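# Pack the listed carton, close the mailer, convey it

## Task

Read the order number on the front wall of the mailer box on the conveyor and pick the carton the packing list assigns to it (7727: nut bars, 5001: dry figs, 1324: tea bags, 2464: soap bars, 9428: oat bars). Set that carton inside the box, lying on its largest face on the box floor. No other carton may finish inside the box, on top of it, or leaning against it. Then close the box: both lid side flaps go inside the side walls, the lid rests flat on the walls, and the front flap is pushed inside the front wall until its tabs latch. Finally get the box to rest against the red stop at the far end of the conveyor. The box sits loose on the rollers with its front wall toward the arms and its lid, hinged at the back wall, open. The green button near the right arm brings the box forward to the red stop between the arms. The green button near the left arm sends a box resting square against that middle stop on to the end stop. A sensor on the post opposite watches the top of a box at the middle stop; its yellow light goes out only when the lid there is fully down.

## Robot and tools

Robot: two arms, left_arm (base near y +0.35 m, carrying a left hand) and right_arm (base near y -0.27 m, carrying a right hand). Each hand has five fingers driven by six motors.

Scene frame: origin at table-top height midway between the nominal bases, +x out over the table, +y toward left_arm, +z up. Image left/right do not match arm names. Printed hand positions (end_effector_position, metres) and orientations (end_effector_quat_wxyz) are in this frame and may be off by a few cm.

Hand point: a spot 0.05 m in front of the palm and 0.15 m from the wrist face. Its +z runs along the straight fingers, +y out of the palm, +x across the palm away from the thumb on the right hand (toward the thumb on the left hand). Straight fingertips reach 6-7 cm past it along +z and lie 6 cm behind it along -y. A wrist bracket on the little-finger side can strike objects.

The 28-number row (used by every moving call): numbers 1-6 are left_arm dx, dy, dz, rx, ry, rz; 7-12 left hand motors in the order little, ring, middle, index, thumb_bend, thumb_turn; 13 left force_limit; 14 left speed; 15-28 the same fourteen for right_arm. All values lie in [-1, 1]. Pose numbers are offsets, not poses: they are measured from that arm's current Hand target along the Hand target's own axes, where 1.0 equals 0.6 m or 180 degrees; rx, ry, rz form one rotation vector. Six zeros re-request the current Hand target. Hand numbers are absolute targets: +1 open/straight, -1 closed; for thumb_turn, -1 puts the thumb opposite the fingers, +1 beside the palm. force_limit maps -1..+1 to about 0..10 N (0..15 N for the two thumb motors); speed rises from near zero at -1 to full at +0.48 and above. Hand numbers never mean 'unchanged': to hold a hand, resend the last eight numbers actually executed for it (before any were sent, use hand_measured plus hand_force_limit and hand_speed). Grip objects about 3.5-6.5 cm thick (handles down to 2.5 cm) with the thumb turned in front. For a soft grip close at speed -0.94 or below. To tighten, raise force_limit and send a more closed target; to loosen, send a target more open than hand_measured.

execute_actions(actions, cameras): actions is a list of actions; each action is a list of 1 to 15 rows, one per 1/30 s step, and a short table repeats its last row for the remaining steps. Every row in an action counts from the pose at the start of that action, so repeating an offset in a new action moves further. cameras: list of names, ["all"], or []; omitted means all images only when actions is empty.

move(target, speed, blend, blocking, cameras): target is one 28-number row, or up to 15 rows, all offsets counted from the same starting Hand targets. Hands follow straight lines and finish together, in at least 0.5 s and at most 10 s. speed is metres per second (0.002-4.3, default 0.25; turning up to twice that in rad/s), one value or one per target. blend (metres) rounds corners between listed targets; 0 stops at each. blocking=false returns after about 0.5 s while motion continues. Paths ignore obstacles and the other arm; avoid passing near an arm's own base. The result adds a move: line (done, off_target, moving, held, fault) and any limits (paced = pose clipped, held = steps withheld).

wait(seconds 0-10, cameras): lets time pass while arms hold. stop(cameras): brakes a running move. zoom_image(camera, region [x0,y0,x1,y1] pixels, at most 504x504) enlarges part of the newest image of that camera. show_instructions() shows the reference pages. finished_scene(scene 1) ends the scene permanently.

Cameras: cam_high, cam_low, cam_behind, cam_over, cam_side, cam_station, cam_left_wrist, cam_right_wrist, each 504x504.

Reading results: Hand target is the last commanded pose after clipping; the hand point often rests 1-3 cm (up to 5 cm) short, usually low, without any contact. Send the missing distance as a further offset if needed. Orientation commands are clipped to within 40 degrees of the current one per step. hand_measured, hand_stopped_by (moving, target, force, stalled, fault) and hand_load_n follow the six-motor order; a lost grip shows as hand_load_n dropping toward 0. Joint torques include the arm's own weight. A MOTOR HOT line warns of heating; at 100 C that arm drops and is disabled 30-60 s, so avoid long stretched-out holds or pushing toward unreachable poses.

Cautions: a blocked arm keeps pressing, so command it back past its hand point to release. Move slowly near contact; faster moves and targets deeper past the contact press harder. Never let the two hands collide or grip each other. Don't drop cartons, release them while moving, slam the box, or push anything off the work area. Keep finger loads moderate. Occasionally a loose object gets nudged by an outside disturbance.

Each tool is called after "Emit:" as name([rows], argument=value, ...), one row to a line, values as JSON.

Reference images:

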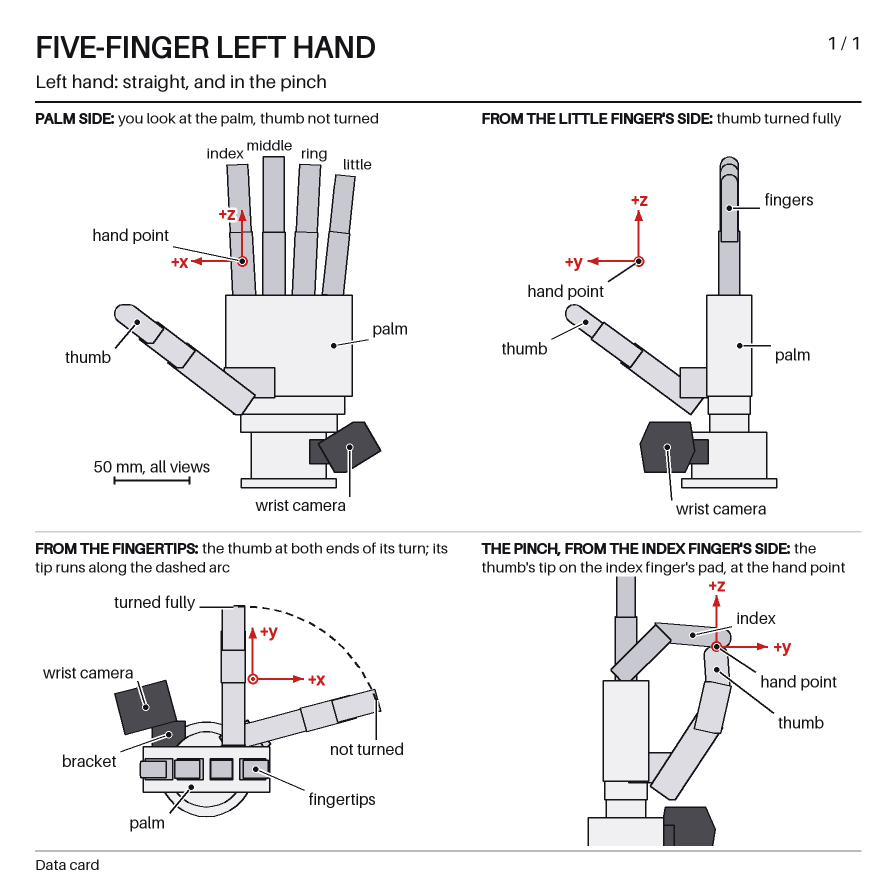

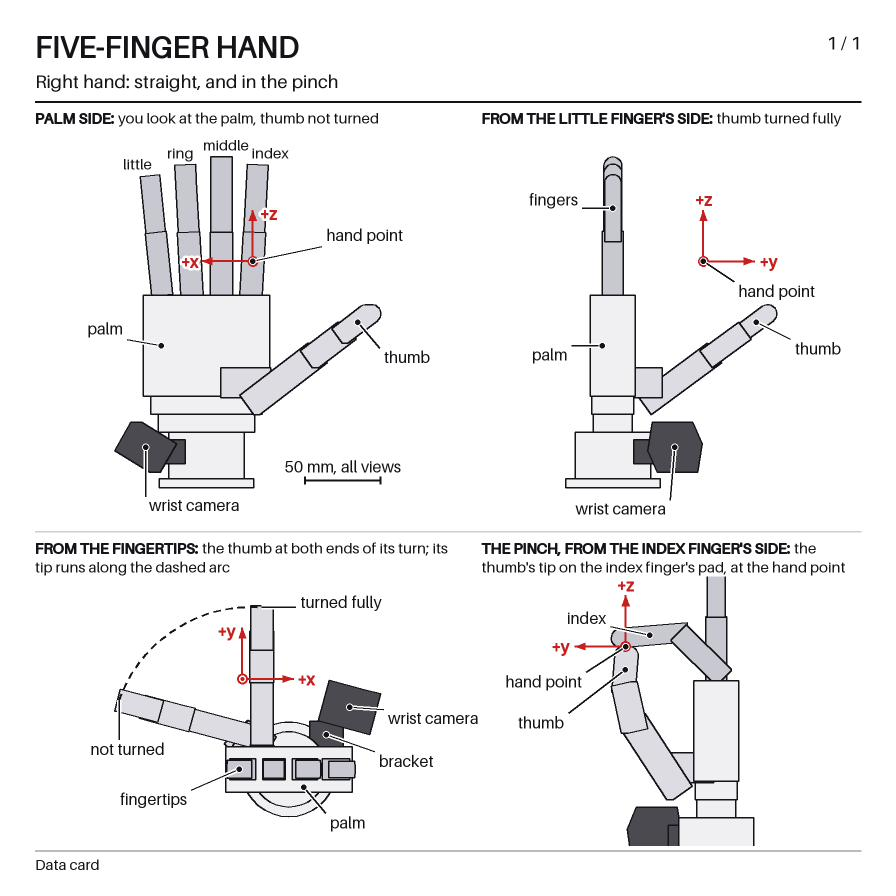

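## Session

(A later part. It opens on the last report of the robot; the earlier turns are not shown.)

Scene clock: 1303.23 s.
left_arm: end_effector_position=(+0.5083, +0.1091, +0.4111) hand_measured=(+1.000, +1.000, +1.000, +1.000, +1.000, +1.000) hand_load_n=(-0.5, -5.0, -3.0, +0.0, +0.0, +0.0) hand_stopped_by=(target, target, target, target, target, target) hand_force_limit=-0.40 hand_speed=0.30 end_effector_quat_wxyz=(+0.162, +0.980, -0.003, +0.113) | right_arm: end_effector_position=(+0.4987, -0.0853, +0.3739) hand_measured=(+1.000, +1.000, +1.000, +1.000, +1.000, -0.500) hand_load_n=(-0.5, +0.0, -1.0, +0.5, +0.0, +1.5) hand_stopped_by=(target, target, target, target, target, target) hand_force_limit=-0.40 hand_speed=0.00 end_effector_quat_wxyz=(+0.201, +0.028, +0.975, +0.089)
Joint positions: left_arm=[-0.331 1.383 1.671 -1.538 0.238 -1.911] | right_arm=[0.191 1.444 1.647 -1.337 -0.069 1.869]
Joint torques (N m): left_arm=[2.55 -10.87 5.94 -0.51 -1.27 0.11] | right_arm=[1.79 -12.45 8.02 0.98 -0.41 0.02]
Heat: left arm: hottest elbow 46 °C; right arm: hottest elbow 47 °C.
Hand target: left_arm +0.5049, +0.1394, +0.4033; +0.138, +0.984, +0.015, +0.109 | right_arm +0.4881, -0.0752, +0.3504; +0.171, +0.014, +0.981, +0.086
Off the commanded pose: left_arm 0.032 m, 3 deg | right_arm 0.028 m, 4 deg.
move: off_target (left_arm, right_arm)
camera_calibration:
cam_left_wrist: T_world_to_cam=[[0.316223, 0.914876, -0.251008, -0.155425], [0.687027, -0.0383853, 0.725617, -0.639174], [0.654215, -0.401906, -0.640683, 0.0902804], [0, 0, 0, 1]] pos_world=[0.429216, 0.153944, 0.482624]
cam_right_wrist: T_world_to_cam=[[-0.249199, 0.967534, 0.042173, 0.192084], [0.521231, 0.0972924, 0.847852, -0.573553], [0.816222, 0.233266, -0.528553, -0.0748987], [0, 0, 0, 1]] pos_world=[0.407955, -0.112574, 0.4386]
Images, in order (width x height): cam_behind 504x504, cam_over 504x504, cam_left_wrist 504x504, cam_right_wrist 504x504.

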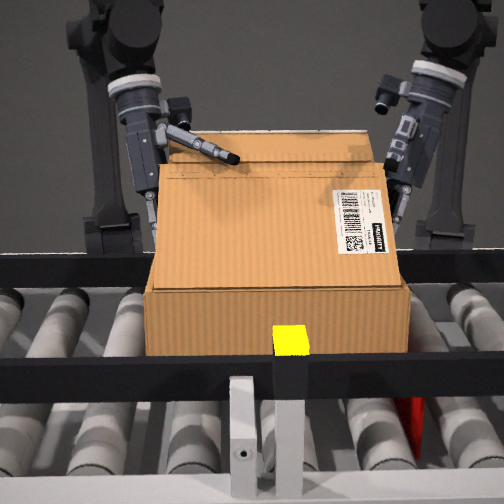

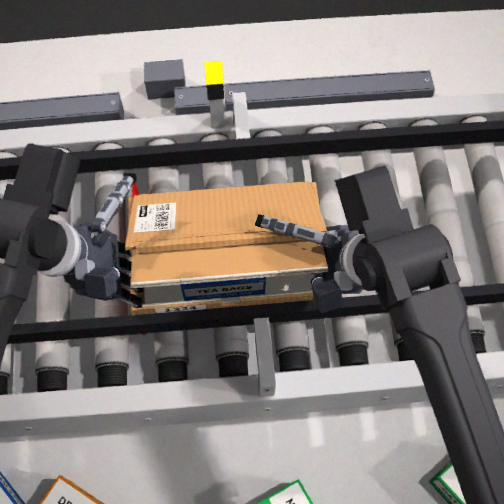

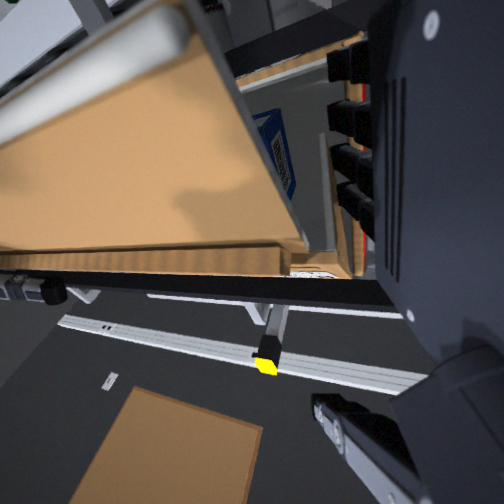

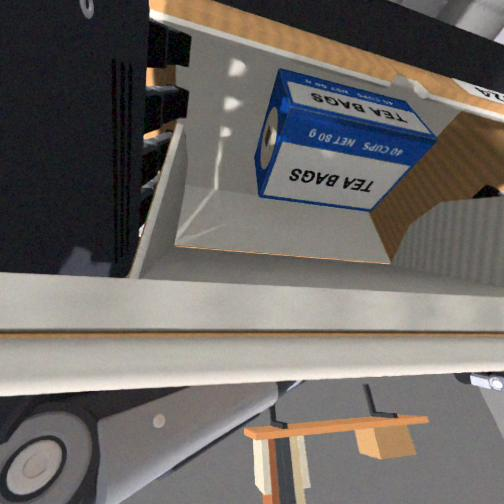

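Emit:
move([
  [0.0227,0.073,-0.1013,0,0,0,1,1,1,1,1,1,-0.4,0.3,0,0,0,0,0,0,1,1,1,1,1,-0.5,-0.4,0.0],
], speed=0.1, cameras=["cam_behind","cam_over","cam_left_wrist","cam_right_wrist"])

Scene clock: 1309.00 s.
left_arm: end_effector_position=(+0.5011, +0.1217, +0.4567) hand_measured=(+1.000, +1.000, +1.000, +1.000, +1.000, +1.000) hand_load_n=(+0.0, +0.0, +0.0, +0.0, +0.0, +0.0) hand_stopped_by=(target, target, target, target, target, target) hand_force_limit=-0.40 hand_speed=0.30 end_effector_quat_wxyz=(+0.143, +0.983, +0.021, +0.115) | right_arm: end_effector_position=(+0.4987, -0.0853, +0.3739) hand_measured=(+1.000, +1.000, +1.000, +1.000, +1.000, -0.500) hand_load_n=(-0.5, +0.0, -1.0, +0.5, +0.0, +2.0) hand_stopped_by=(target, target, target, target, target, target) hand_force_limit=-0.40 hand_speed=0.00 end_effector_quat_wxyz=(+0.201, +0.028, +0.975, +0.089)
Joint positions: left_arm=[-0.331 1.399 1.826 -1.682 0.195 -1.951] | right_arm=[0.191 1.444 1.647 -1.337 -0.069 1.869]
Joint torques (N m): left_arm=[-2.26 -8.59 11.48 0.09 -0.04 -0.14] | right_arm=[1.79 -13.04 8.02 1.05 -0.38 0.05]
Heat: left arm: hottest elbow 46 °C; right arm: hottest elbow 47 °C.
Hand target: left_arm +0.5049, +0.1146, +0.4752; +0.139, +0.984, +0.015, +0.109 | right_arm +0.4881, -0.0752, +0.3504; +0.171, +0.014, +0.981, +0.086
Off the commanded pose: left_arm 0.020 m, 1 deg | right_arm 0.028 m, 4 deg.
joint sent to its limit (left arm) — joint 4 (wrist pitch), lower limit. The joint targets are off in orientation, not in position.
move: off_target (left_arm, right_arm)
camera_calibration:
cam_left_wrist: T_world_to_cam=[[0.268172, 0.937207, -0.222994, -0.144757], [0.69189, -0.0263014, 0.721524, -0.668947], [0.670353, -0.34778, -0.655497, 0.121378], [0, 0, 0, 1]] pos_world=[0.420291, 0.160286, 0.529945]
cam_right_wrist: T_world_to_cam=[[-0.249199, 0.967534, 0.042173, 0.192084], [0.521231, 0.0972924, 0.847852, -0.573553], [0.816222, 0.233266, -0.528553, -0.0748987], [0, 0, 0, 1]] pos_world=[0.407955, -0.112574, 0.4386]
Images, in order (width x height): cam_behind 504x504, cam_over 504x504, cam_left_wrist 504x504, cam_right_wrist 504x504.

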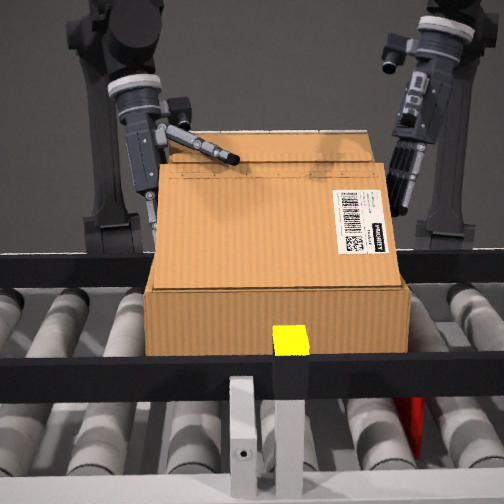

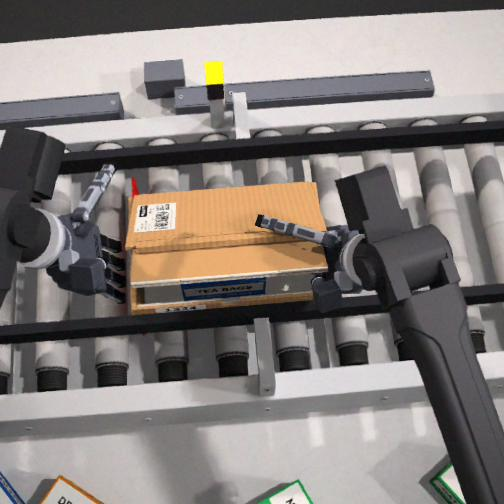

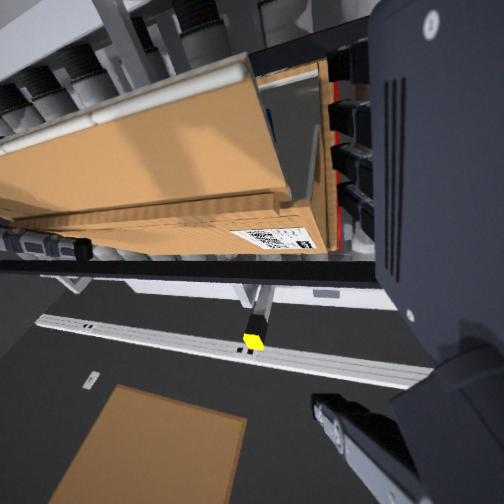

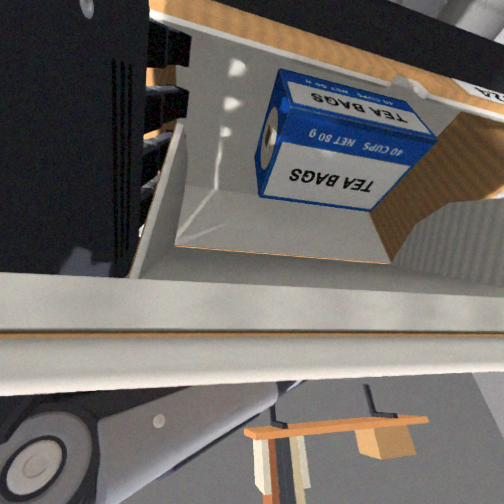

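Emit:
move([
  [0,0,0,0,0,0,1,1,1,1,1,1,-0.4,0.3,0,0,0,0,0,0,1,1,1,1,1,1,-0.4,0.3],
  [0,0,0,0,0,0,1,1,1,1,1,1,-0.4,0.3,-0.0621,0.0047,-0.1383,0,0,0,1,1,1,1,1,1,-0.4,0.3],
], speed=0.1, cameras=["cam_behind","cam_over","cam_left_wrist","cam_right_wrist"])

Scene clock: 1315.47 s.
left_arm: end_effector_position=(+0.5014, +0.1233, +0.4558) hand_measured=(+1.000, +1.000, +1.000, +1.000, +1.000, +1.000) hand_load_n=(+0.0, +0.0, +0.0, +0.5, +0.0, +0.0) hand_stopped_by=(target, target, target, target, target, target) hand_force_limit=-0.40 hand_speed=0.30 end_effector_quat_wxyz=(+0.139, +0.983, +0.023, +0.115) | right_arm: end_effector_position=(+0.4895, -0.0939, +0.4243) hand_measured=(+1.000, +1.000, +1.000, +1.000, +1.000, +1.000) hand_load_n=(+0.0, -0.5, +0.0, +0.5, +0.0, +0.0) hand_stopped_by=(target, target, target, target, target, target) hand_force_limit=-0.40 hand_speed=0.30 end_effector_quat_wxyz=(+0.160, +0.024, +0.984, +0.077)
Joint positions: left_arm=[-0.331 1.399 1.826 -1.684 0.187 -1.954] | right_arm=[0.176 1.52 1.903 -1.604 -0.074 1.843]
Joint torques (N m): left_arm=[-2.37 -8.35 11.4 0.21 0.28 -0.12] | right_arm=[0.5 -12.16 13.68 1.26 -0.59 0.01]
Heat: left arm: hottest elbow 47 °C; right arm: hottest elbow 47 °C.
Hand target: left_arm +0.5049, +0.1145, +0.4752; +0.139, +0.984, +0.015, +0.109 | right_arm +0.4950, -0.0880, +0.4403; +0.171, +0.014, +0.981, +0.086
Off the commanded pose: left_arm 0.022 m, 1 deg | right_arm 0.018 m, 2 deg.
joint sent to its limit (left arm) — joint 4 (wrist pitch), lower limit. The joint targets are off in orientation, not in position.
move: off_target (left_arm, right_arm)
camera_calibration:
cam_left_wrist: T_world_to_cam=[[0.263049, 0.94019, -0.216443, -0.147265], [0.692587, -0.0278383, 0.720797, -0.66823], [0.671661, -0.339511, -0.658487, 0.120831], [0, 0, 0, 1]] pos_world=[0.420389, 0.160878, 0.529349]
cam_right_wrist: T_world_to_cam=[[-0.256371, 0.965751, 0.0399855, 0.200321], [0.587873, 0.122954, 0.799555, -0.6203], [0.767254, 0.228489, -0.599261, 0.0147326], [0, 0, 0, 1]] pos_world=[0.404711, -0.120558, 0.496782]
Images, in order (width x height): cam_behind 504x504, cam_over 504x504, cam_left_wrist 504x504, cam_right_wrist 504x504.

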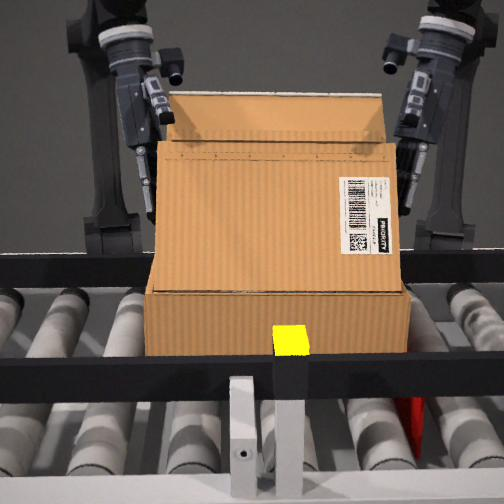

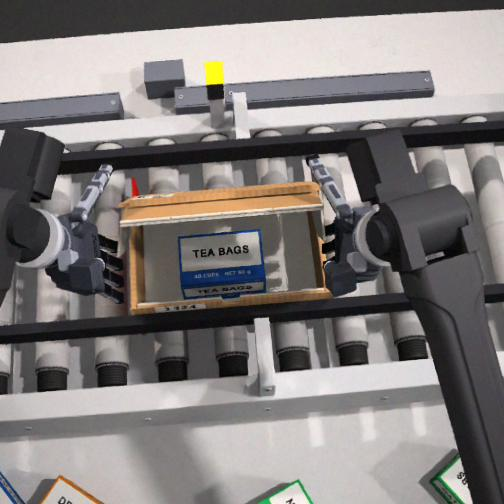

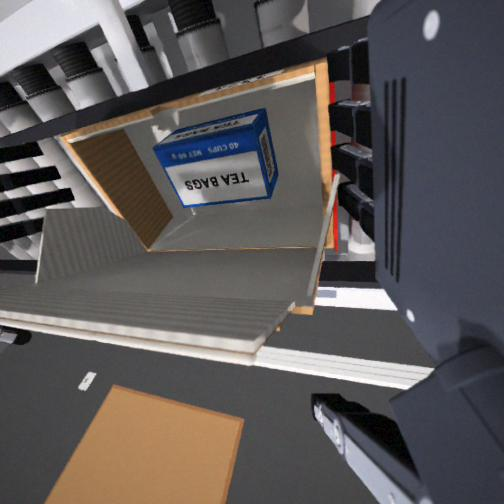

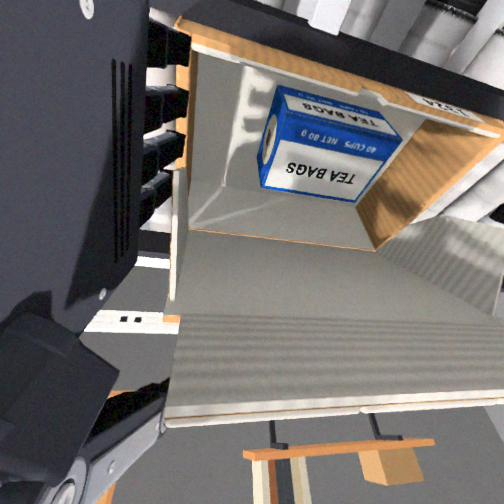

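Emit:
move([
  [0.0141,0.0354,0.0903,0,0,0,1,1,1,1,1,1,-0.4,0.3,-0.0186,0.0062,0.0712,0,0,0,1,1,1,1,1,1,-0.4,0.3],
  [0.0141,0.0354,0.0903,0,0,0,1,1,1,1,1,-0.7,-0.4,0.1,-0.0186,0.0062,0.0712,0,0,0,1,1,1,1,1,-0.7,-0.4,0.1],
], speed=0.1, cameras=["cam_behind","cam_over","cam_left_wrist","cam_right_wrist"])

Scene clock: 1325.47 s.
left_arm: end_effector_position=(+0.5234, +0.0973, +0.4246) hand_measured=(+1.000, +1.000, +1.000, +1.000, +1.000, -0.700) hand_load_n=(+0.0, +0.0, +0.0, +0.5, +0.5, +2.0) hand_stopped_by=(target, target, target, target, target, target) hand_force_limit=-0.40 hand_speed=0.10 end_effector_quat_wxyz=(+0.126, +0.986, +0.036, +0.098) | right_arm: end_effector_position=(+0.5138, -0.0914, +0.4137) hand_measured=(+1.000, +1.000, +1.000, +1.000, +1.000, -0.700) hand_load_n=(+0.0, +0.0, +0.5, +0.0, +0.0, +1.5) hand_stopped_by=(target, target, target, target, target, target) hand_force_limit=-0.40 hand_speed=0.10 end_effector_quat_wxyz=(+0.173, +0.027, +0.981, +0.079)
Joint positions: left_arm=[-0.382 1.468 1.826 -1.646 0.156 -2.025] | right_arm=[0.173 1.555 1.903 -1.543 -0.072 1.846]
Joint torques (N m): left_arm=[-3.14 -9.82 8.95 1.13 0.58 0.12] | right_arm=[1.14 -13.57 9.32 2.54 -0.64 0.04]
Heat: left arm: hottest elbow 47 °C; right arm: hottest elbow 48 °C.
Hand target: left_arm +0.5249, +0.0799, +0.4319; +0.138, +0.984, +0.015, +0.109 | right_arm +0.5199, -0.0782, +0.4053; +0.172, +0.014, +0.981, +0.086
Off the commanded pose: left_arm 0.019 m, 3 deg | right_arm 0.017 m, 2 deg.
move: off_target (left_arm, right_arm); target 2's new numbers were sent with right_arm's hand 0.022 m and 2 deg from that target
camera_calibration:
cam_left_wrist: T_world_to_cam=[[0.231742, 0.95094, -0.20496, -0.124807], [0.720064, -0.0260227, 0.693419, -0.66467], [0.654066, -0.308279, -0.690769, 0.0965351], [0, 0, 0, 1]] pos_world=[0.444388, 0.131147, 0.501998]
cam_right_wrist: T_world_to_cam=[[-0.250569, 0.967366, 0.0376621, 0.202611], [0.567587, 0.115279, 0.815203, -0.623247], [0.784258, 0.225641, -0.57795, -0.0286948], [0, 0, 0, 1]] pos_world=[0.427019, -0.117677, 0.483857]
Images, in order (width x height): cam_behind 504x504, cam_over 504x504, cam_left_wrist 504x504, cam_right_wrist 504x504.

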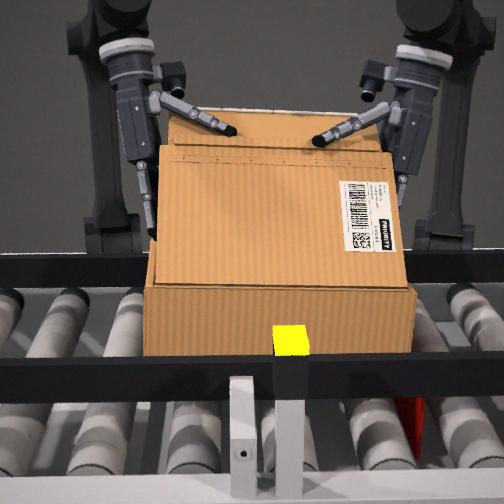

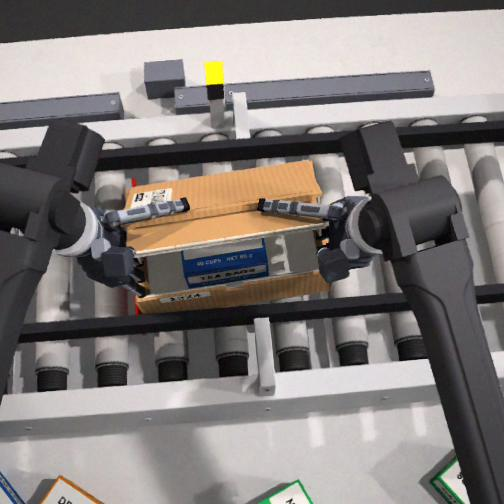

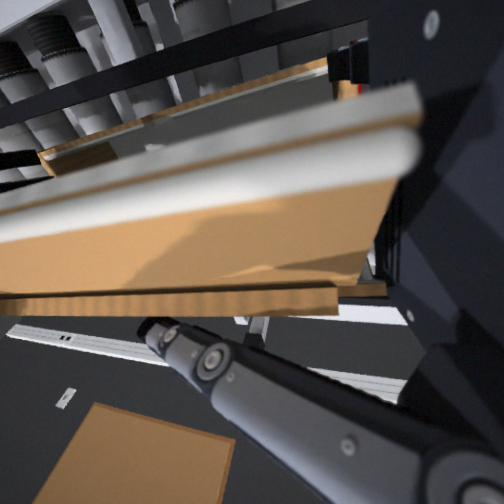

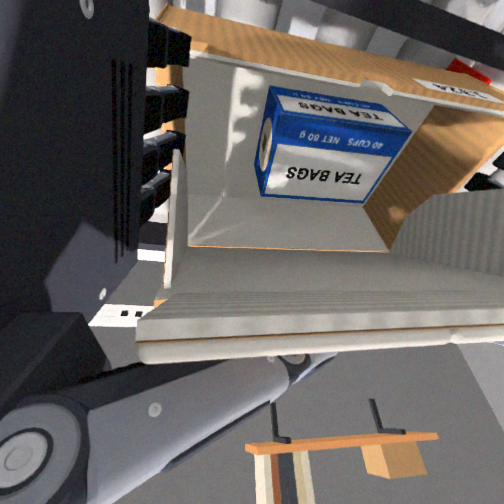

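Emit:
move([
  [-0.0548,-0.0155,0.0312,0,0,0,1,1,1,1,1,-0.7,-0.4,0.1,0.0608,-0.0072,0.0217,0,0,0,1,1,1,1,1,-0.7,-0.4,0.1],
], speed=0.07, cameras=["cam_behind","cam_over","cam_left_wrist","cam_right_wrist"])

Scene clock: 1331.87 s.
left_arm: end_effector_position=(+0.5071, +0.0963, +0.4095) hand_measured=(+1.000, +1.000, +1.000, +1.000, +1.000, -0.700) hand_load_n=(+0.0, +0.0, -0.5, +0.5, +0.0, +1.0) hand_stopped_by=(target, target, target, target, target, target) hand_force_limit=-0.40 hand_speed=0.10 end_effector_quat_wxyz=(+0.133, +0.984, +0.032, +0.115) | right_arm: end_effector_position=(+0.4899, -0.0931, +0.3918) hand_measured=(+1.000, +1.000, +1.000, +1.000, +1.000, -0.700) hand_load_n=(+0.0, +0.5, +0.0, +0.0, +0.0, -0.5) hand_stopped_by=(target, target, target, target, target, target) hand_force_limit=-0.40 hand_speed=0.10 end_effector_quat_wxyz=(+0.178, +0.027, +0.980, +0.081)
Joint positions: left_arm=[-0.397 1.39 1.69 -1.551 0.153 -2.034] | right_arm=[0.179 1.462 1.734 -1.454 -0.072 1.851]
Joint torques (N m): left_arm=[-3.37 -9.64 6.46 0.68 0.47 -0.02] | right_arm=[2.32 -12.4 8.57 2.29 -0.42 0.14]
Heat: left arm: hottest elbow 47 °C; right arm: hottest elbow 48 °C.
Hand target: left_arm +0.4969, +0.0819, +0.4049; +0.138, +0.984, +0.015, +0.109 | right_arm +0.4900, -0.0780, +0.3802; +0.171, +0.014, +0.981, +0.086
Off the commanded pose: left_arm 0.018 m, 2 deg | right_arm 0.019 m, 2 deg.
move: off_target (left_arm, right_arm)
camera_calibration:
cam_left_wrist: T_world_to_cam=[[0.244416, 0.947008, -0.208416, -0.127946], [0.695723, -0.0215478, 0.717987, -0.640648], [0.675448, -0.320487, -0.664122, 0.0758088], [0, 0, 0, 1]] pos_world=[0.425781, 0.131657, 0.483657]
cam_right_wrist: T_world_to_cam=[[-0.251944, 0.966931, 0.0395988, 0.19902], [0.558447, 0.111847, 0.821966, -0.590103], [0.790355, 0.229203, -0.568159, -0.0286546], [0, 0, 0, 1]] pos_world=[0.40233, -0.11987, 0.460883]
Images, in order (width x height): cam_behind 504x504, cam_over 504x504, cam_left_wrist 504x504, cam_right_wrist 504x504.

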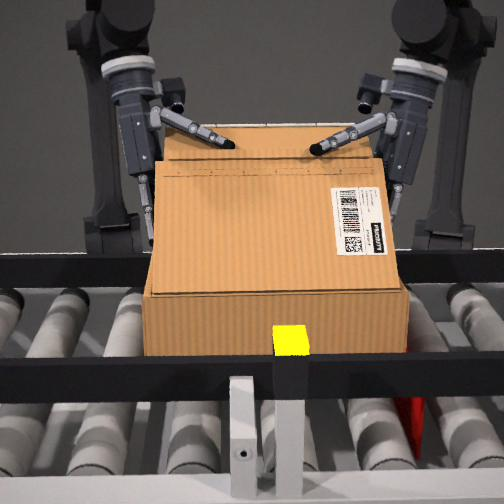

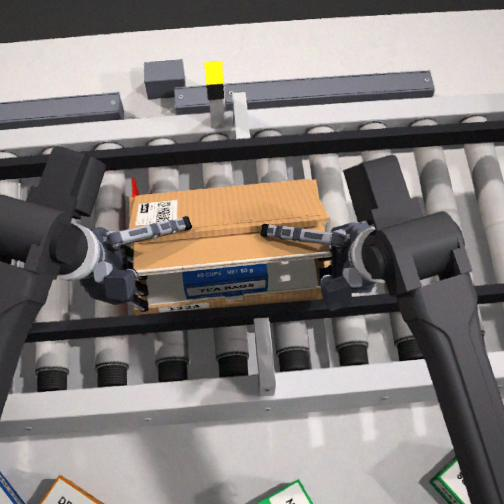

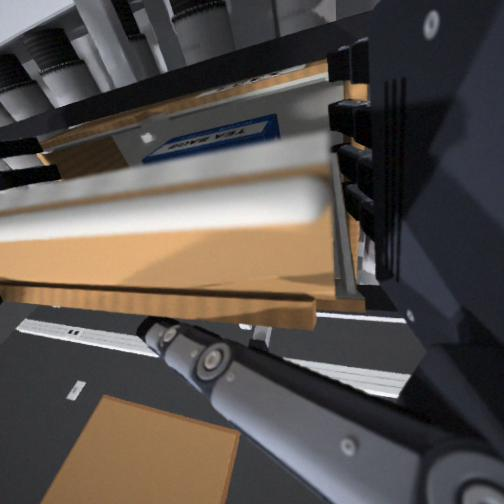

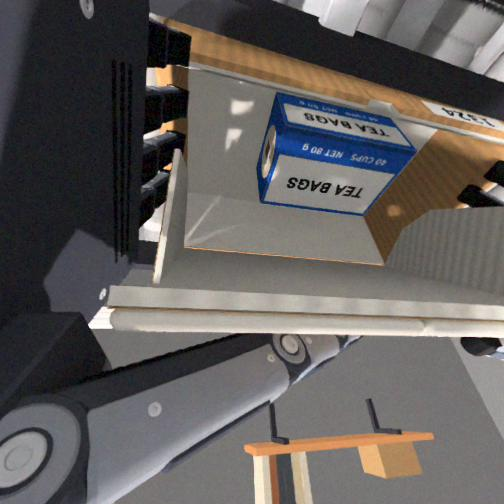

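Emit:
move([
  [-0.04,-0.0125,0.024,0,0,0,1,1,1,1,1,-0.7,-0.4,0.1,0.0424,-0.0058,0.0195,0,0,0,1,1,1,1,1,-0.7,-0.4,0.1],
], speed=0.07, cameras=["cam_behind","cam_over","cam_left_wrist","cam_right_wrist"])

Scene clock: 1335.83 s.
left_arm: end_effector_position=(+0.4964, +0.0987, +0.4108) hand_measured=(+1.000, +1.000, +1.000, +1.000, +1.000, -0.700) hand_load_n=(+0.0, +0.0, -2.0, +0.0, +0.0, +1.0) hand_stopped_by=(target, target, target, target, target, target) hand_force_limit=-0.40 hand_speed=0.10 end_effector_quat_wxyz=(+0.144, +0.978, +0.031, +0.146) | right_arm: end_effector_position=(+0.4776, -0.0947, +0.3927) hand_measured=(+1.000, +1.000, +1.000, +1.000, +1.000, -0.700) hand_load_n=(-2.0, +0.0, +0.0, +0.0, +0.5, +0.0) hand_stopped_by=(target, target, target, target, target, target) hand_force_limit=-0.40 hand_speed=0.10 end_effector_quat_wxyz=(+0.207, +0.028, +0.974, +0.087)
Joint positions: left_arm=[-0.404 1.316 1.598 -1.465 0.146 -2.043] | right_arm=[0.183 1.389 1.636 -1.37 -0.067 1.859]
Joint torques (N m): left_arm=[-4.25 -8.35 4.96 -0.34 0.52 -0.08] | right_arm=[2.84 -10.7 7.16 1.33 -0.4 0.16]
Heat: left arm: hottest elbow 47 °C; right arm: hottest elbow 48 °C.
Hand target: left_arm +0.4767, +0.0839, +0.3844; +0.138, +0.984, +0.015, +0.109 | right_arm +0.4700, -0.0782, +0.3602; +0.171, +0.014, +0.981, +0.086
Off the commanded pose: left_arm 0.036 m, 5 deg | right_arm 0.037 m, 4 deg.
move: off_target (left_arm, right_arm)
camera_calibration:
cam_left_wrist: T_world_to_cam=[[0.253439, 0.943667, -0.212748, -0.129668], [0.649372, -0.00295524, 0.760465, -0.630395], [0.716997, -0.330884, -0.61354, 0.0442944], [0, 0, 0, 1]] pos_world=[0.410465, 0.135157, 0.478983]
cam_right_wrist: T_world_to_cam=[[-0.249107, 0.967806, 0.0360224, 0.197594], [0.510194, 0.0995236, 0.854282, -0.574611], [0.823194, 0.231186, -0.518561, -0.0530581], [0, 0, 0, 1]] pos_world=[0.386062, -0.121779, 0.456248]
Images, in order (width x height): cam_behind 504x504, cam_over 504x504, cam_left_wrist 504x504, cam_right_wrist 504x504.

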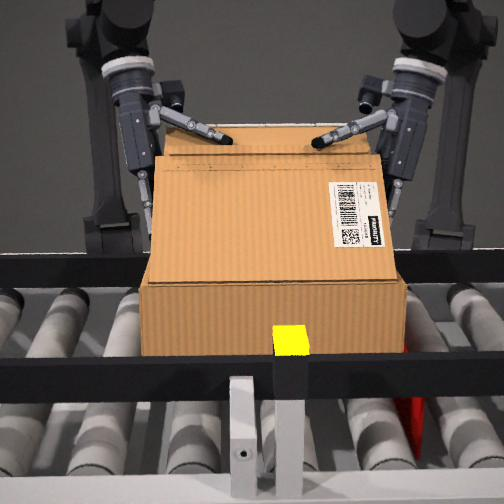

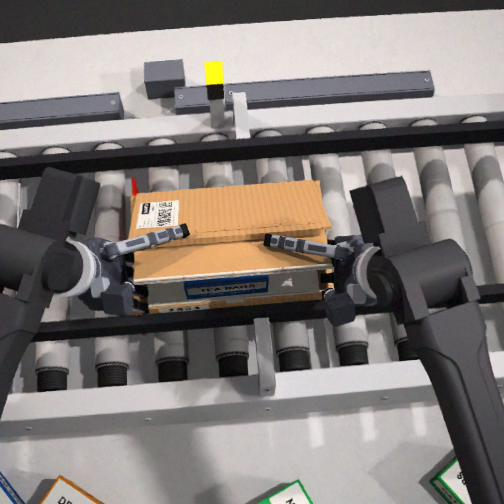

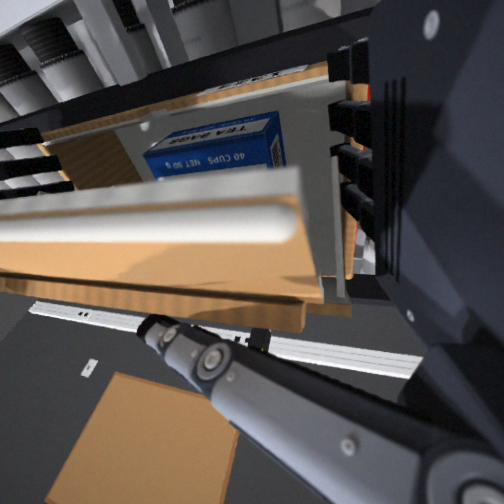

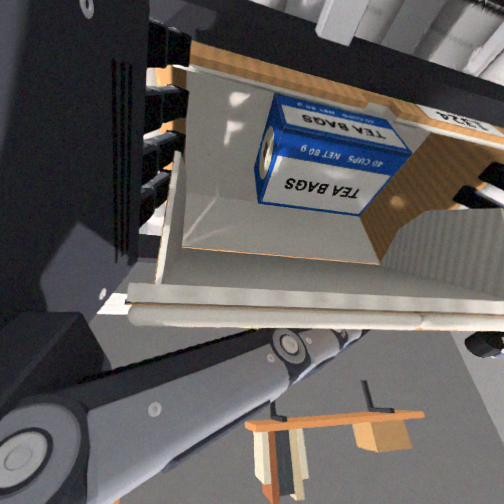

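Emit:
move([
  [0.0327,0,-0.0293,0,0,0,1,1,1,1,1,-0.7,-0.4,0.1,-0.0297,0.0038,-0.0333,0,0,0,1,1,1,1,1,-0.7,-0.4,0.1],
  [0.0327,0,-0.0293,0,0,0,1,1,1,1,1,1,-0.4,0.3,-0.0297,0.0038,-0.0333,0,0,0,1,1,1,1,1,-0.7,-0.4,0.1],
  [0.0588,0.0077,-0.1455,0,0,0,1,1,1,1,1,1,-0.4,0.3,-0.0297,0.0038,-0.0333,0,0,0,1,1,1,1,1,-0.7,-0.4,0.1],
], speed=0.1, cameras=["cam_behind","cam_over","cam_left_wrist","cam_right_wrist"])

Scene clock: 1350.63 s.
left_arm: end_effector_position=(+0.4905, +0.1038, +0.4355) hand_measured=(+1.000, +1.000, +1.000, +1.000, +1.000, +1.000) hand_load_n=(+0.0, +0.0, +0.5, +0.0, +0.0, +0.0) hand_stopped_by=(target, target, target, target, target, target) hand_force_limit=-0.40 hand_speed=0.30 end_effector_quat_wxyz=(+0.130, +0.987, +0.022, +0.091) | right_arm: end_effector_position=(+0.4795, -0.0936, +0.3907) hand_measured=(+1.000, +1.000, +1.000, +1.000, +1.000, -0.700) hand_load_n=(-1.0, +0.0, +0.0, +0.5, +0.0, +1.0) hand_stopped_by=(target, target, target, target, target, target) hand_force_limit=-0.40 hand_speed=0.10 end_effector_quat_wxyz=(+0.188, +0.028, +0.978, +0.084)
Joint positions: left_arm=[-0.385 1.404 1.791 -1.687 0.172 -2] | right_arm=[0.183 1.42 1.678 -1.42 -0.069 1.859]
Joint torques (N m): left_arm=[-0.62 -10.46 12.33 0.25 0.39 0.08] | right_arm=[1.44 -10.64 12.31 0.69 -0.52 0.1]
Heat: left arm: hottest elbow 46 °C; right arm: hottest elbow 47 °C.
Hand target: left_arm +0.4921, +0.1050, +0.4749; +0.139, +0.984, +0.015, +0.109 | right_arm +0.4800, -0.0801, +0.3851; +0.171, +0.014, +0.981, +0.086
Off the commanded pose: left_arm 0.039 m, 2 deg | right_arm 0.015 m, 3 deg.
joint sent to its limit (left arm) — joint 4 (wrist pitch), lower limit. The joint targets still meet the commanded pose.
move: off_target (left_arm, right_arm); target 2's new numbers were sent with left_arm's hand 0.008 m and 3 deg from that target
camera_calibration:
cam_left_wrist: T_world_to_cam=[[0.258402, 0.942357, -0.212583, -0.13007], [0.726336, -0.0444375, 0.685901, -0.646316], [0.636917, -0.331645, -0.695951, 0.140596], [0, 0, 0, 1]] pos_world=[0.413505, 0.14048, 0.513506]
cam_right_wrist: T_world_to_cam=[[-0.248944, 0.967713, 0.0394792, 0.195639], [0.54277, 0.105635, 0.833212, -0.58073], [0.80214, 0.228851, -0.551543, -0.0332011], [0, 0, 0, 1]] pos_world=[0.390538, -0.120379, 0.457836]
Images, in order (width x height): cam_behind 504x504, cam_over 504x504, cam_left_wrist 504x504, cam_right_wrist 504x504.

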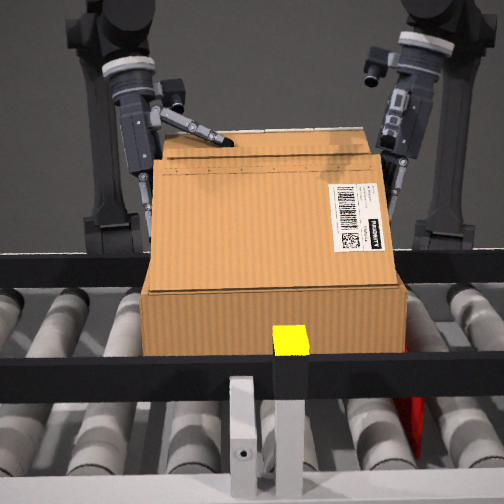

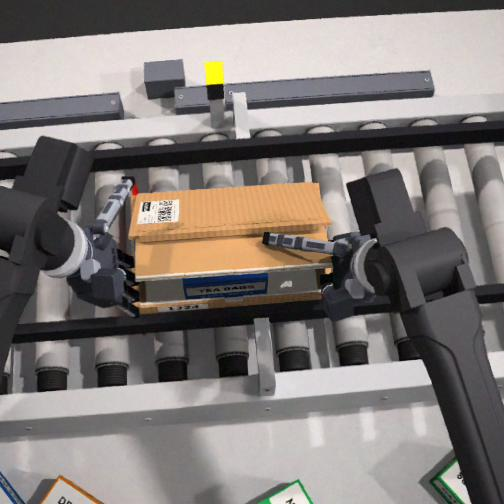

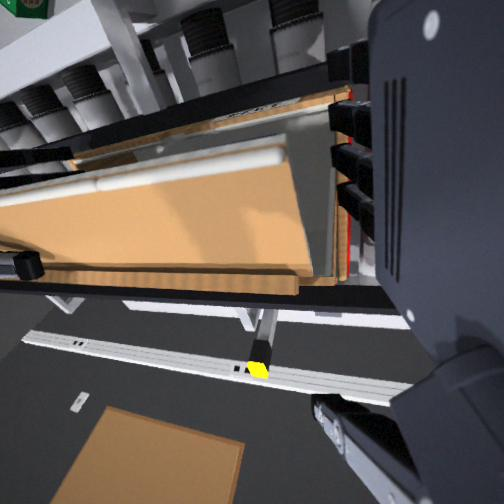

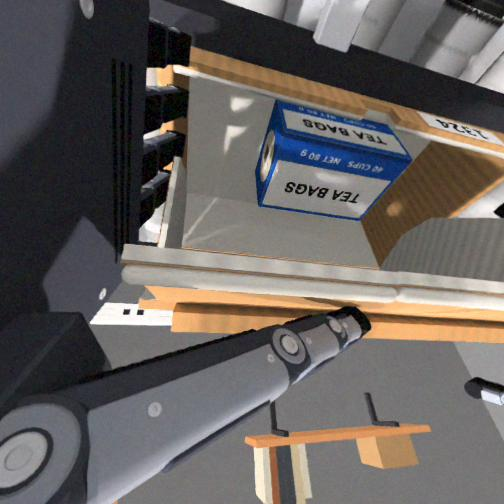

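Emit:
move([
  [0.0128,-0.128,-0.0347,0,0,0,1,1,1,1,1,1,-0.4,0.3,0,0,0,0,0,0,1,1,1,1,1,-0.7,-0.4,0.1],
  [0.1995,-0.1075,-0.0668,0,0,0,1,1,1,1,1,1,-0.4,0.3,0,0,0,0,0,0,1,1,1,1,1,-0.7,-0.4,0.1],
  [0.184,0.1405,0.0025,0,0,0,1,1,1,1,1,1,-0.4,0.3,0,0,0,0,0,0,1,1,1,1,1,-0.7,-0.4,0.1],
], speed=0.2, blend=0.02, cameras=["cam_behind","cam_over","cam_left_wrist","cam_right_wrist"])

Scene clock: 1361.70 s.
left_arm: end_effector_position=(+0.5963, +0.0311, +0.4975) hand_measured=(+1.000, +1.000, +1.000, +1.000, +1.000, +1.000) hand_load_n=(+0.0, +0.0, +0.0, +0.0, +0.0, +0.0) hand_stopped_by=(target, target, target, target, target, target) hand_force_limit=-0.40 hand_speed=0.30 end_effector_quat_wxyz=(+0.171, +0.972, +0.021, +0.158) | right_arm: end_effector_position=(+0.4795, -0.0927, +0.3912) hand_measured=(+1.000, +1.000, +1.000, +1.000, +1.000, -0.700) hand_load_n=(-2.0, -0.5, +0.0, +0.5, +0.0, +0.0) hand_stopped_by=(target, target, target, target, target, target) hand_force_limit=-0.40 hand_speed=0.10 end_effector_quat_wxyz=(+0.188, +0.028, +0.978, +0.086)
Joint positions: left_arm=[-0.44 1.717 2.273 -1.687 0.172 -2.069] | right_arm=[0.184 1.42 1.679 -1.42 -0.073 1.859]
Joint torques (N m): left_arm=[-1.14 -13.22 11.33 0.43 0.06 -0.19] | right_arm=[1.55 -10.4 11.92 0.61 -0.33 0.07]
Heat: left arm: hottest elbow 48 °C; right arm: hottest elbow 48 °C.
Hand target: left_arm +0.6000, +0.0301, +0.5201; +0.138, +0.984, +0.015, +0.109 | right_arm +0.4800, -0.0802, +0.3850; +0.171, +0.014, +0.981, +0.086
Off the commanded pose: left_arm 0.023 m, 7 deg | right_arm 0.014 m, 2 deg.
joint sent to its limit (left arm) — joint 4 (wrist pitch), lower limit. The joint targets are off in orientation, not in position.
move: off_target (left_arm, right_arm)
camera_calibration:
cam_left_wrist: T_world_to_cam=[[0.281803, 0.925906, -0.251567, -0.0697165], [0.625701, 0.0214277, 0.779769, -0.757557], [0.727383, -0.377147, -0.573301, -0.0212], [0, 0, 0, 1]] pos_world=[0.509071, 0.0727881, 0.561027]
cam_right_wrist: T_world_to_cam=[[-0.250805, 0.967086, 0.0429234, 0.194226], [0.542897, 0.103807, 0.833359, -0.581586], [0.801473, 0.232313, -0.551064, -0.0326738], [0, 0, 0, 1]] pos_world=[0.390641, -0.11987, 0.458327]
Images, in order (width x height): cam_behind 504x504, cam_over 504x504, cam_left_wrist 504x504, cam_right_wrist 504x504.

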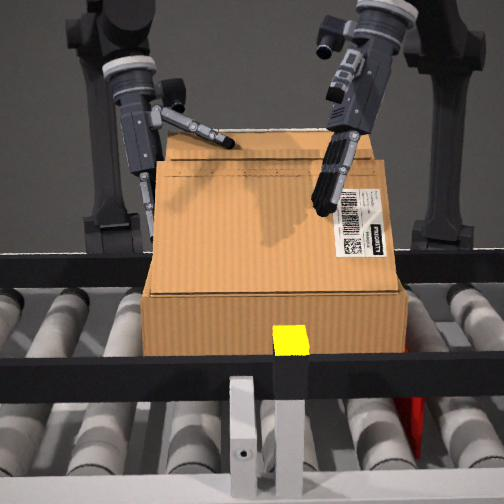

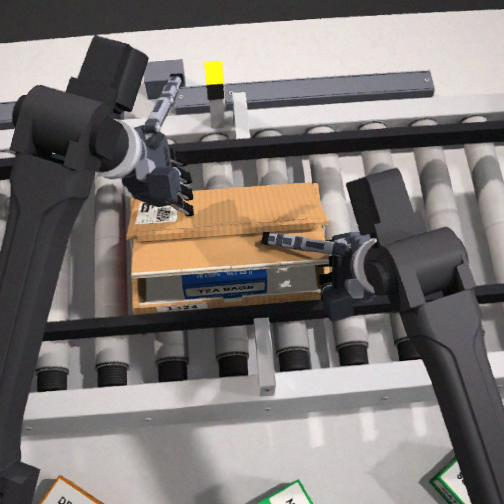

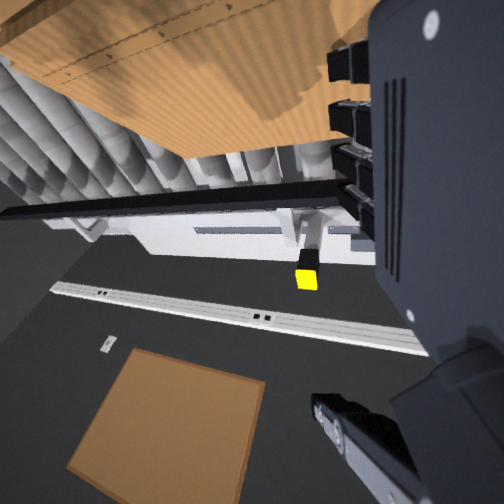

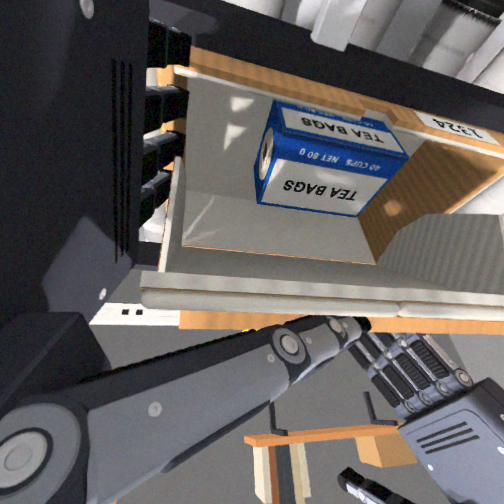

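Emit:
move([
  [-0.102,-0.0229,0.0592,0,0,0,1,1,1,1,1,1,-0.4,0.3,0,0,0,0,0,0,1,1,1,1,1,-0.7,-0.4,0.1],
], speed=0.1, cameras=["cam_behind","cam_over","cam_side"])

Scene clock: 1366.50 s.
left_arm: end_effector_position=(+0.5647, +0.0361, +0.4716) hand_measured=(+1.000, +1.000, +1.000, +1.000, +1.000, +1.000) hand_load_n=(-1.0, +0.0, +0.0, +0.0, +0.0, +0.0) hand_stopped_by=(target, target, target, target, target, target) hand_force_limit=-0.40 hand_speed=0.30 end_effector_quat_wxyz=(+0.151, +0.979, +0.020, +0.135) | right_arm: end_effector_position=(+0.4793, -0.0924, +0.3912) hand_measured=(+1.000, +1.000, +1.000, +1.000, +1.000, -0.700) hand_load_n=(-2.5, -1.5, +0.5, +0.0, +0.0, -0.5) hand_stopped_by=(target, target, target, target, target, target) hand_force_limit=-0.40 hand_speed=0.10 end_effector_quat_wxyz=(+0.187, +0.027, +0.978, +0.086)
Joint positions: left_arm=[-0.461 1.632 2.115 -1.673 0.149 -2.077] | right_arm=[0.184 1.42 1.679 -1.421 -0.074 1.859]
Joint torques (N m): left_arm=[-2.61 -13.39 5.89 -0.08 0.1 -0.09] | right_arm=[1.38 -10.29 11.93 0.75 -0.34 0.04]
Heat: left arm: hottest elbow 49 °C; right arm: hottest elbow 48 °C.
Hand target: left_arm +0.5482, +0.0302, +0.4699; +0.138, +0.984, +0.015, +0.109 | right_arm +0.4801, -0.0802, +0.3850; +0.171, +0.014, +0.981, +0.086
Off the commanded pose: left_arm 0.018 m, 3 deg | right_arm 0.014 m, 2 deg.
joint sent to its limit (left arm) — joint 4 (wrist pitch), lower limit; joint 6 (wrist roll), lower limit. The joint targets still meet the commanded pose.
move: off_target (left_arm, right_arm)
Images, in order (width x height): cam_behind 504x504, cam_over 504x504, cam_side 504x504.

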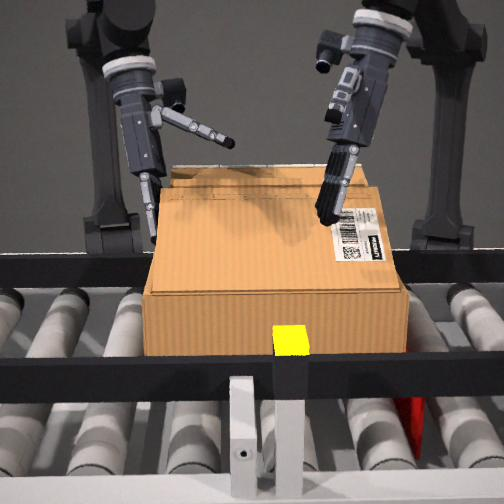

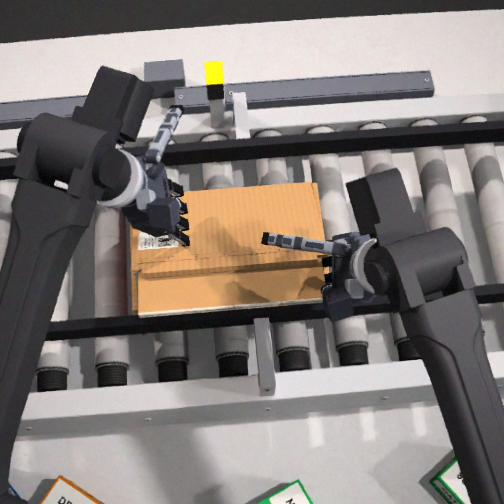

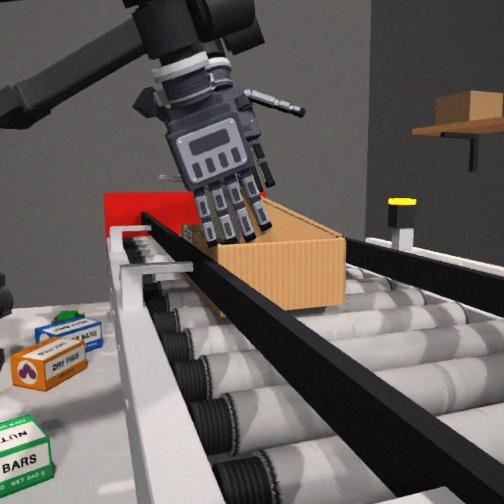

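Emit:
move([
  [0,0,0,0,0,0,1,1,1,1,1,1,-0.4,0.3,0,0,0,0,0,0,1,1,1,1,1,1,-0.4,0.3],
  [0,0,0,0,0,0,1,1,1,1,1,1,-0.4,0.3,0,-0.01,-0.16,0,0,0,1,1,1,1,1,1,-0.4,0.3],
], speed=0.1, cameras=["cam_behind","cam_over","cam_side","cam_right_wrist"])

Scene clock: 1372.83 s.
left_arm: end_effector_position=(+0.5642, +0.0358, +0.4714) hand_measured=(+1.000, +1.000, +1.000, +1.000, +1.000, +1.000) hand_load_n=(+0.0, +0.0, +0.5, +0.0, +0.0, +0.0) hand_stopped_by=(target, target, target, target, target, target) hand_force_limit=-0.40 hand_speed=0.30 end_effector_quat_wxyz=(+0.150, +0.979, +0.019, +0.135) | right_arm: end_effector_position=(+0.4407, -0.0986, +0.4634) hand_measured=(+1.000, +1.000, +1.000, +1.000, +1.000, +1.000) hand_load_n=(+0.0, +0.0, +0.0, +0.0, -0.5, +0.0) hand_stopped_by=(target, target, target, target, target, target) hand_force_limit=-0.40 hand_speed=0.30 end_effector_quat_wxyz=(+0.166, +0.014, +0.982, +0.085)
Joint positions: left_arm=[-0.462 1.632 2.115 -1.674 0.148 -2.077] | right_arm=[0.18 1.428 1.906 -1.685 -0.089 1.83]
Joint torques (N m): left_arm=[-2.55 -14.04 5.89 -0.08 0.15 -0.08] | right_arm=[-0.38 -9.88 12.48 1.29 -0.2 0.08]
Heat: left arm: hottest elbow 48 °C; right arm: hottest elbow 49 °C.
Hand target: left_arm +0.5480, +0.0300, +0.4699; +0.138, +0.984, +0.015, +0.109 | right_arm +0.4476, -0.1019, +0.4729; +0.171, +0.014, +0.981, +0.086
Off the commanded pose: left_arm 0.017 m, 3 deg | right_arm 0.012 m, 1 deg.
joint sent to its limit (left arm) — joint 4 (wrist pitch), lower limit; joint 6 (wrist roll), lower limit. The joint targets still meet the commanded pose.
move: off_target (left_arm, right_arm)
camera_calibration:
cam_right_wrist: T_world_to_cam=[[-0.277703, 0.959447, 0.0484081, 0.19566], [0.57391, 0.125282, 0.809278, -0.620511], [0.770395, 0.252521, -0.585427, 0.071244], [0, 0, 0, 1]] pos_world=[0.355567, -0.127977, 0.534402]
Images, in order (width x height): cam_behind 504x504, cam_over 504x504, cam_side 504x504, cam_right_wrist 504x504.

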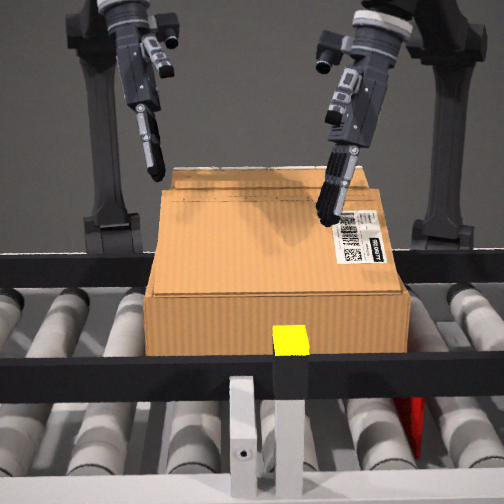

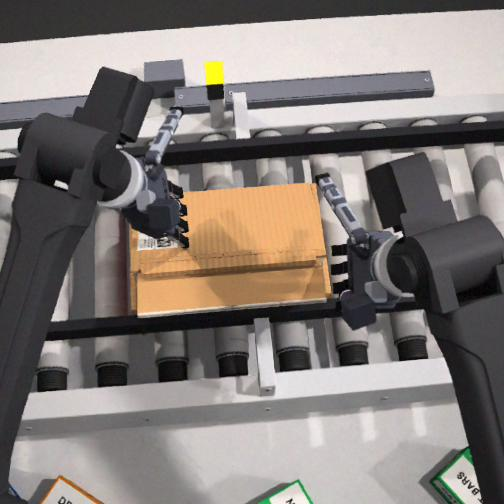

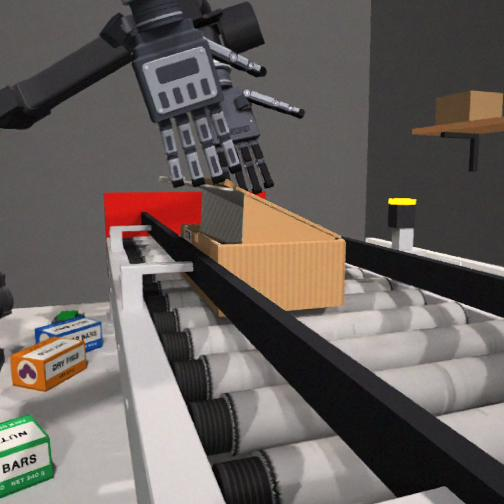

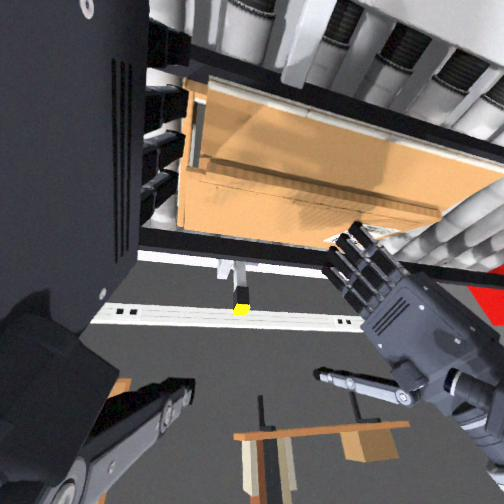

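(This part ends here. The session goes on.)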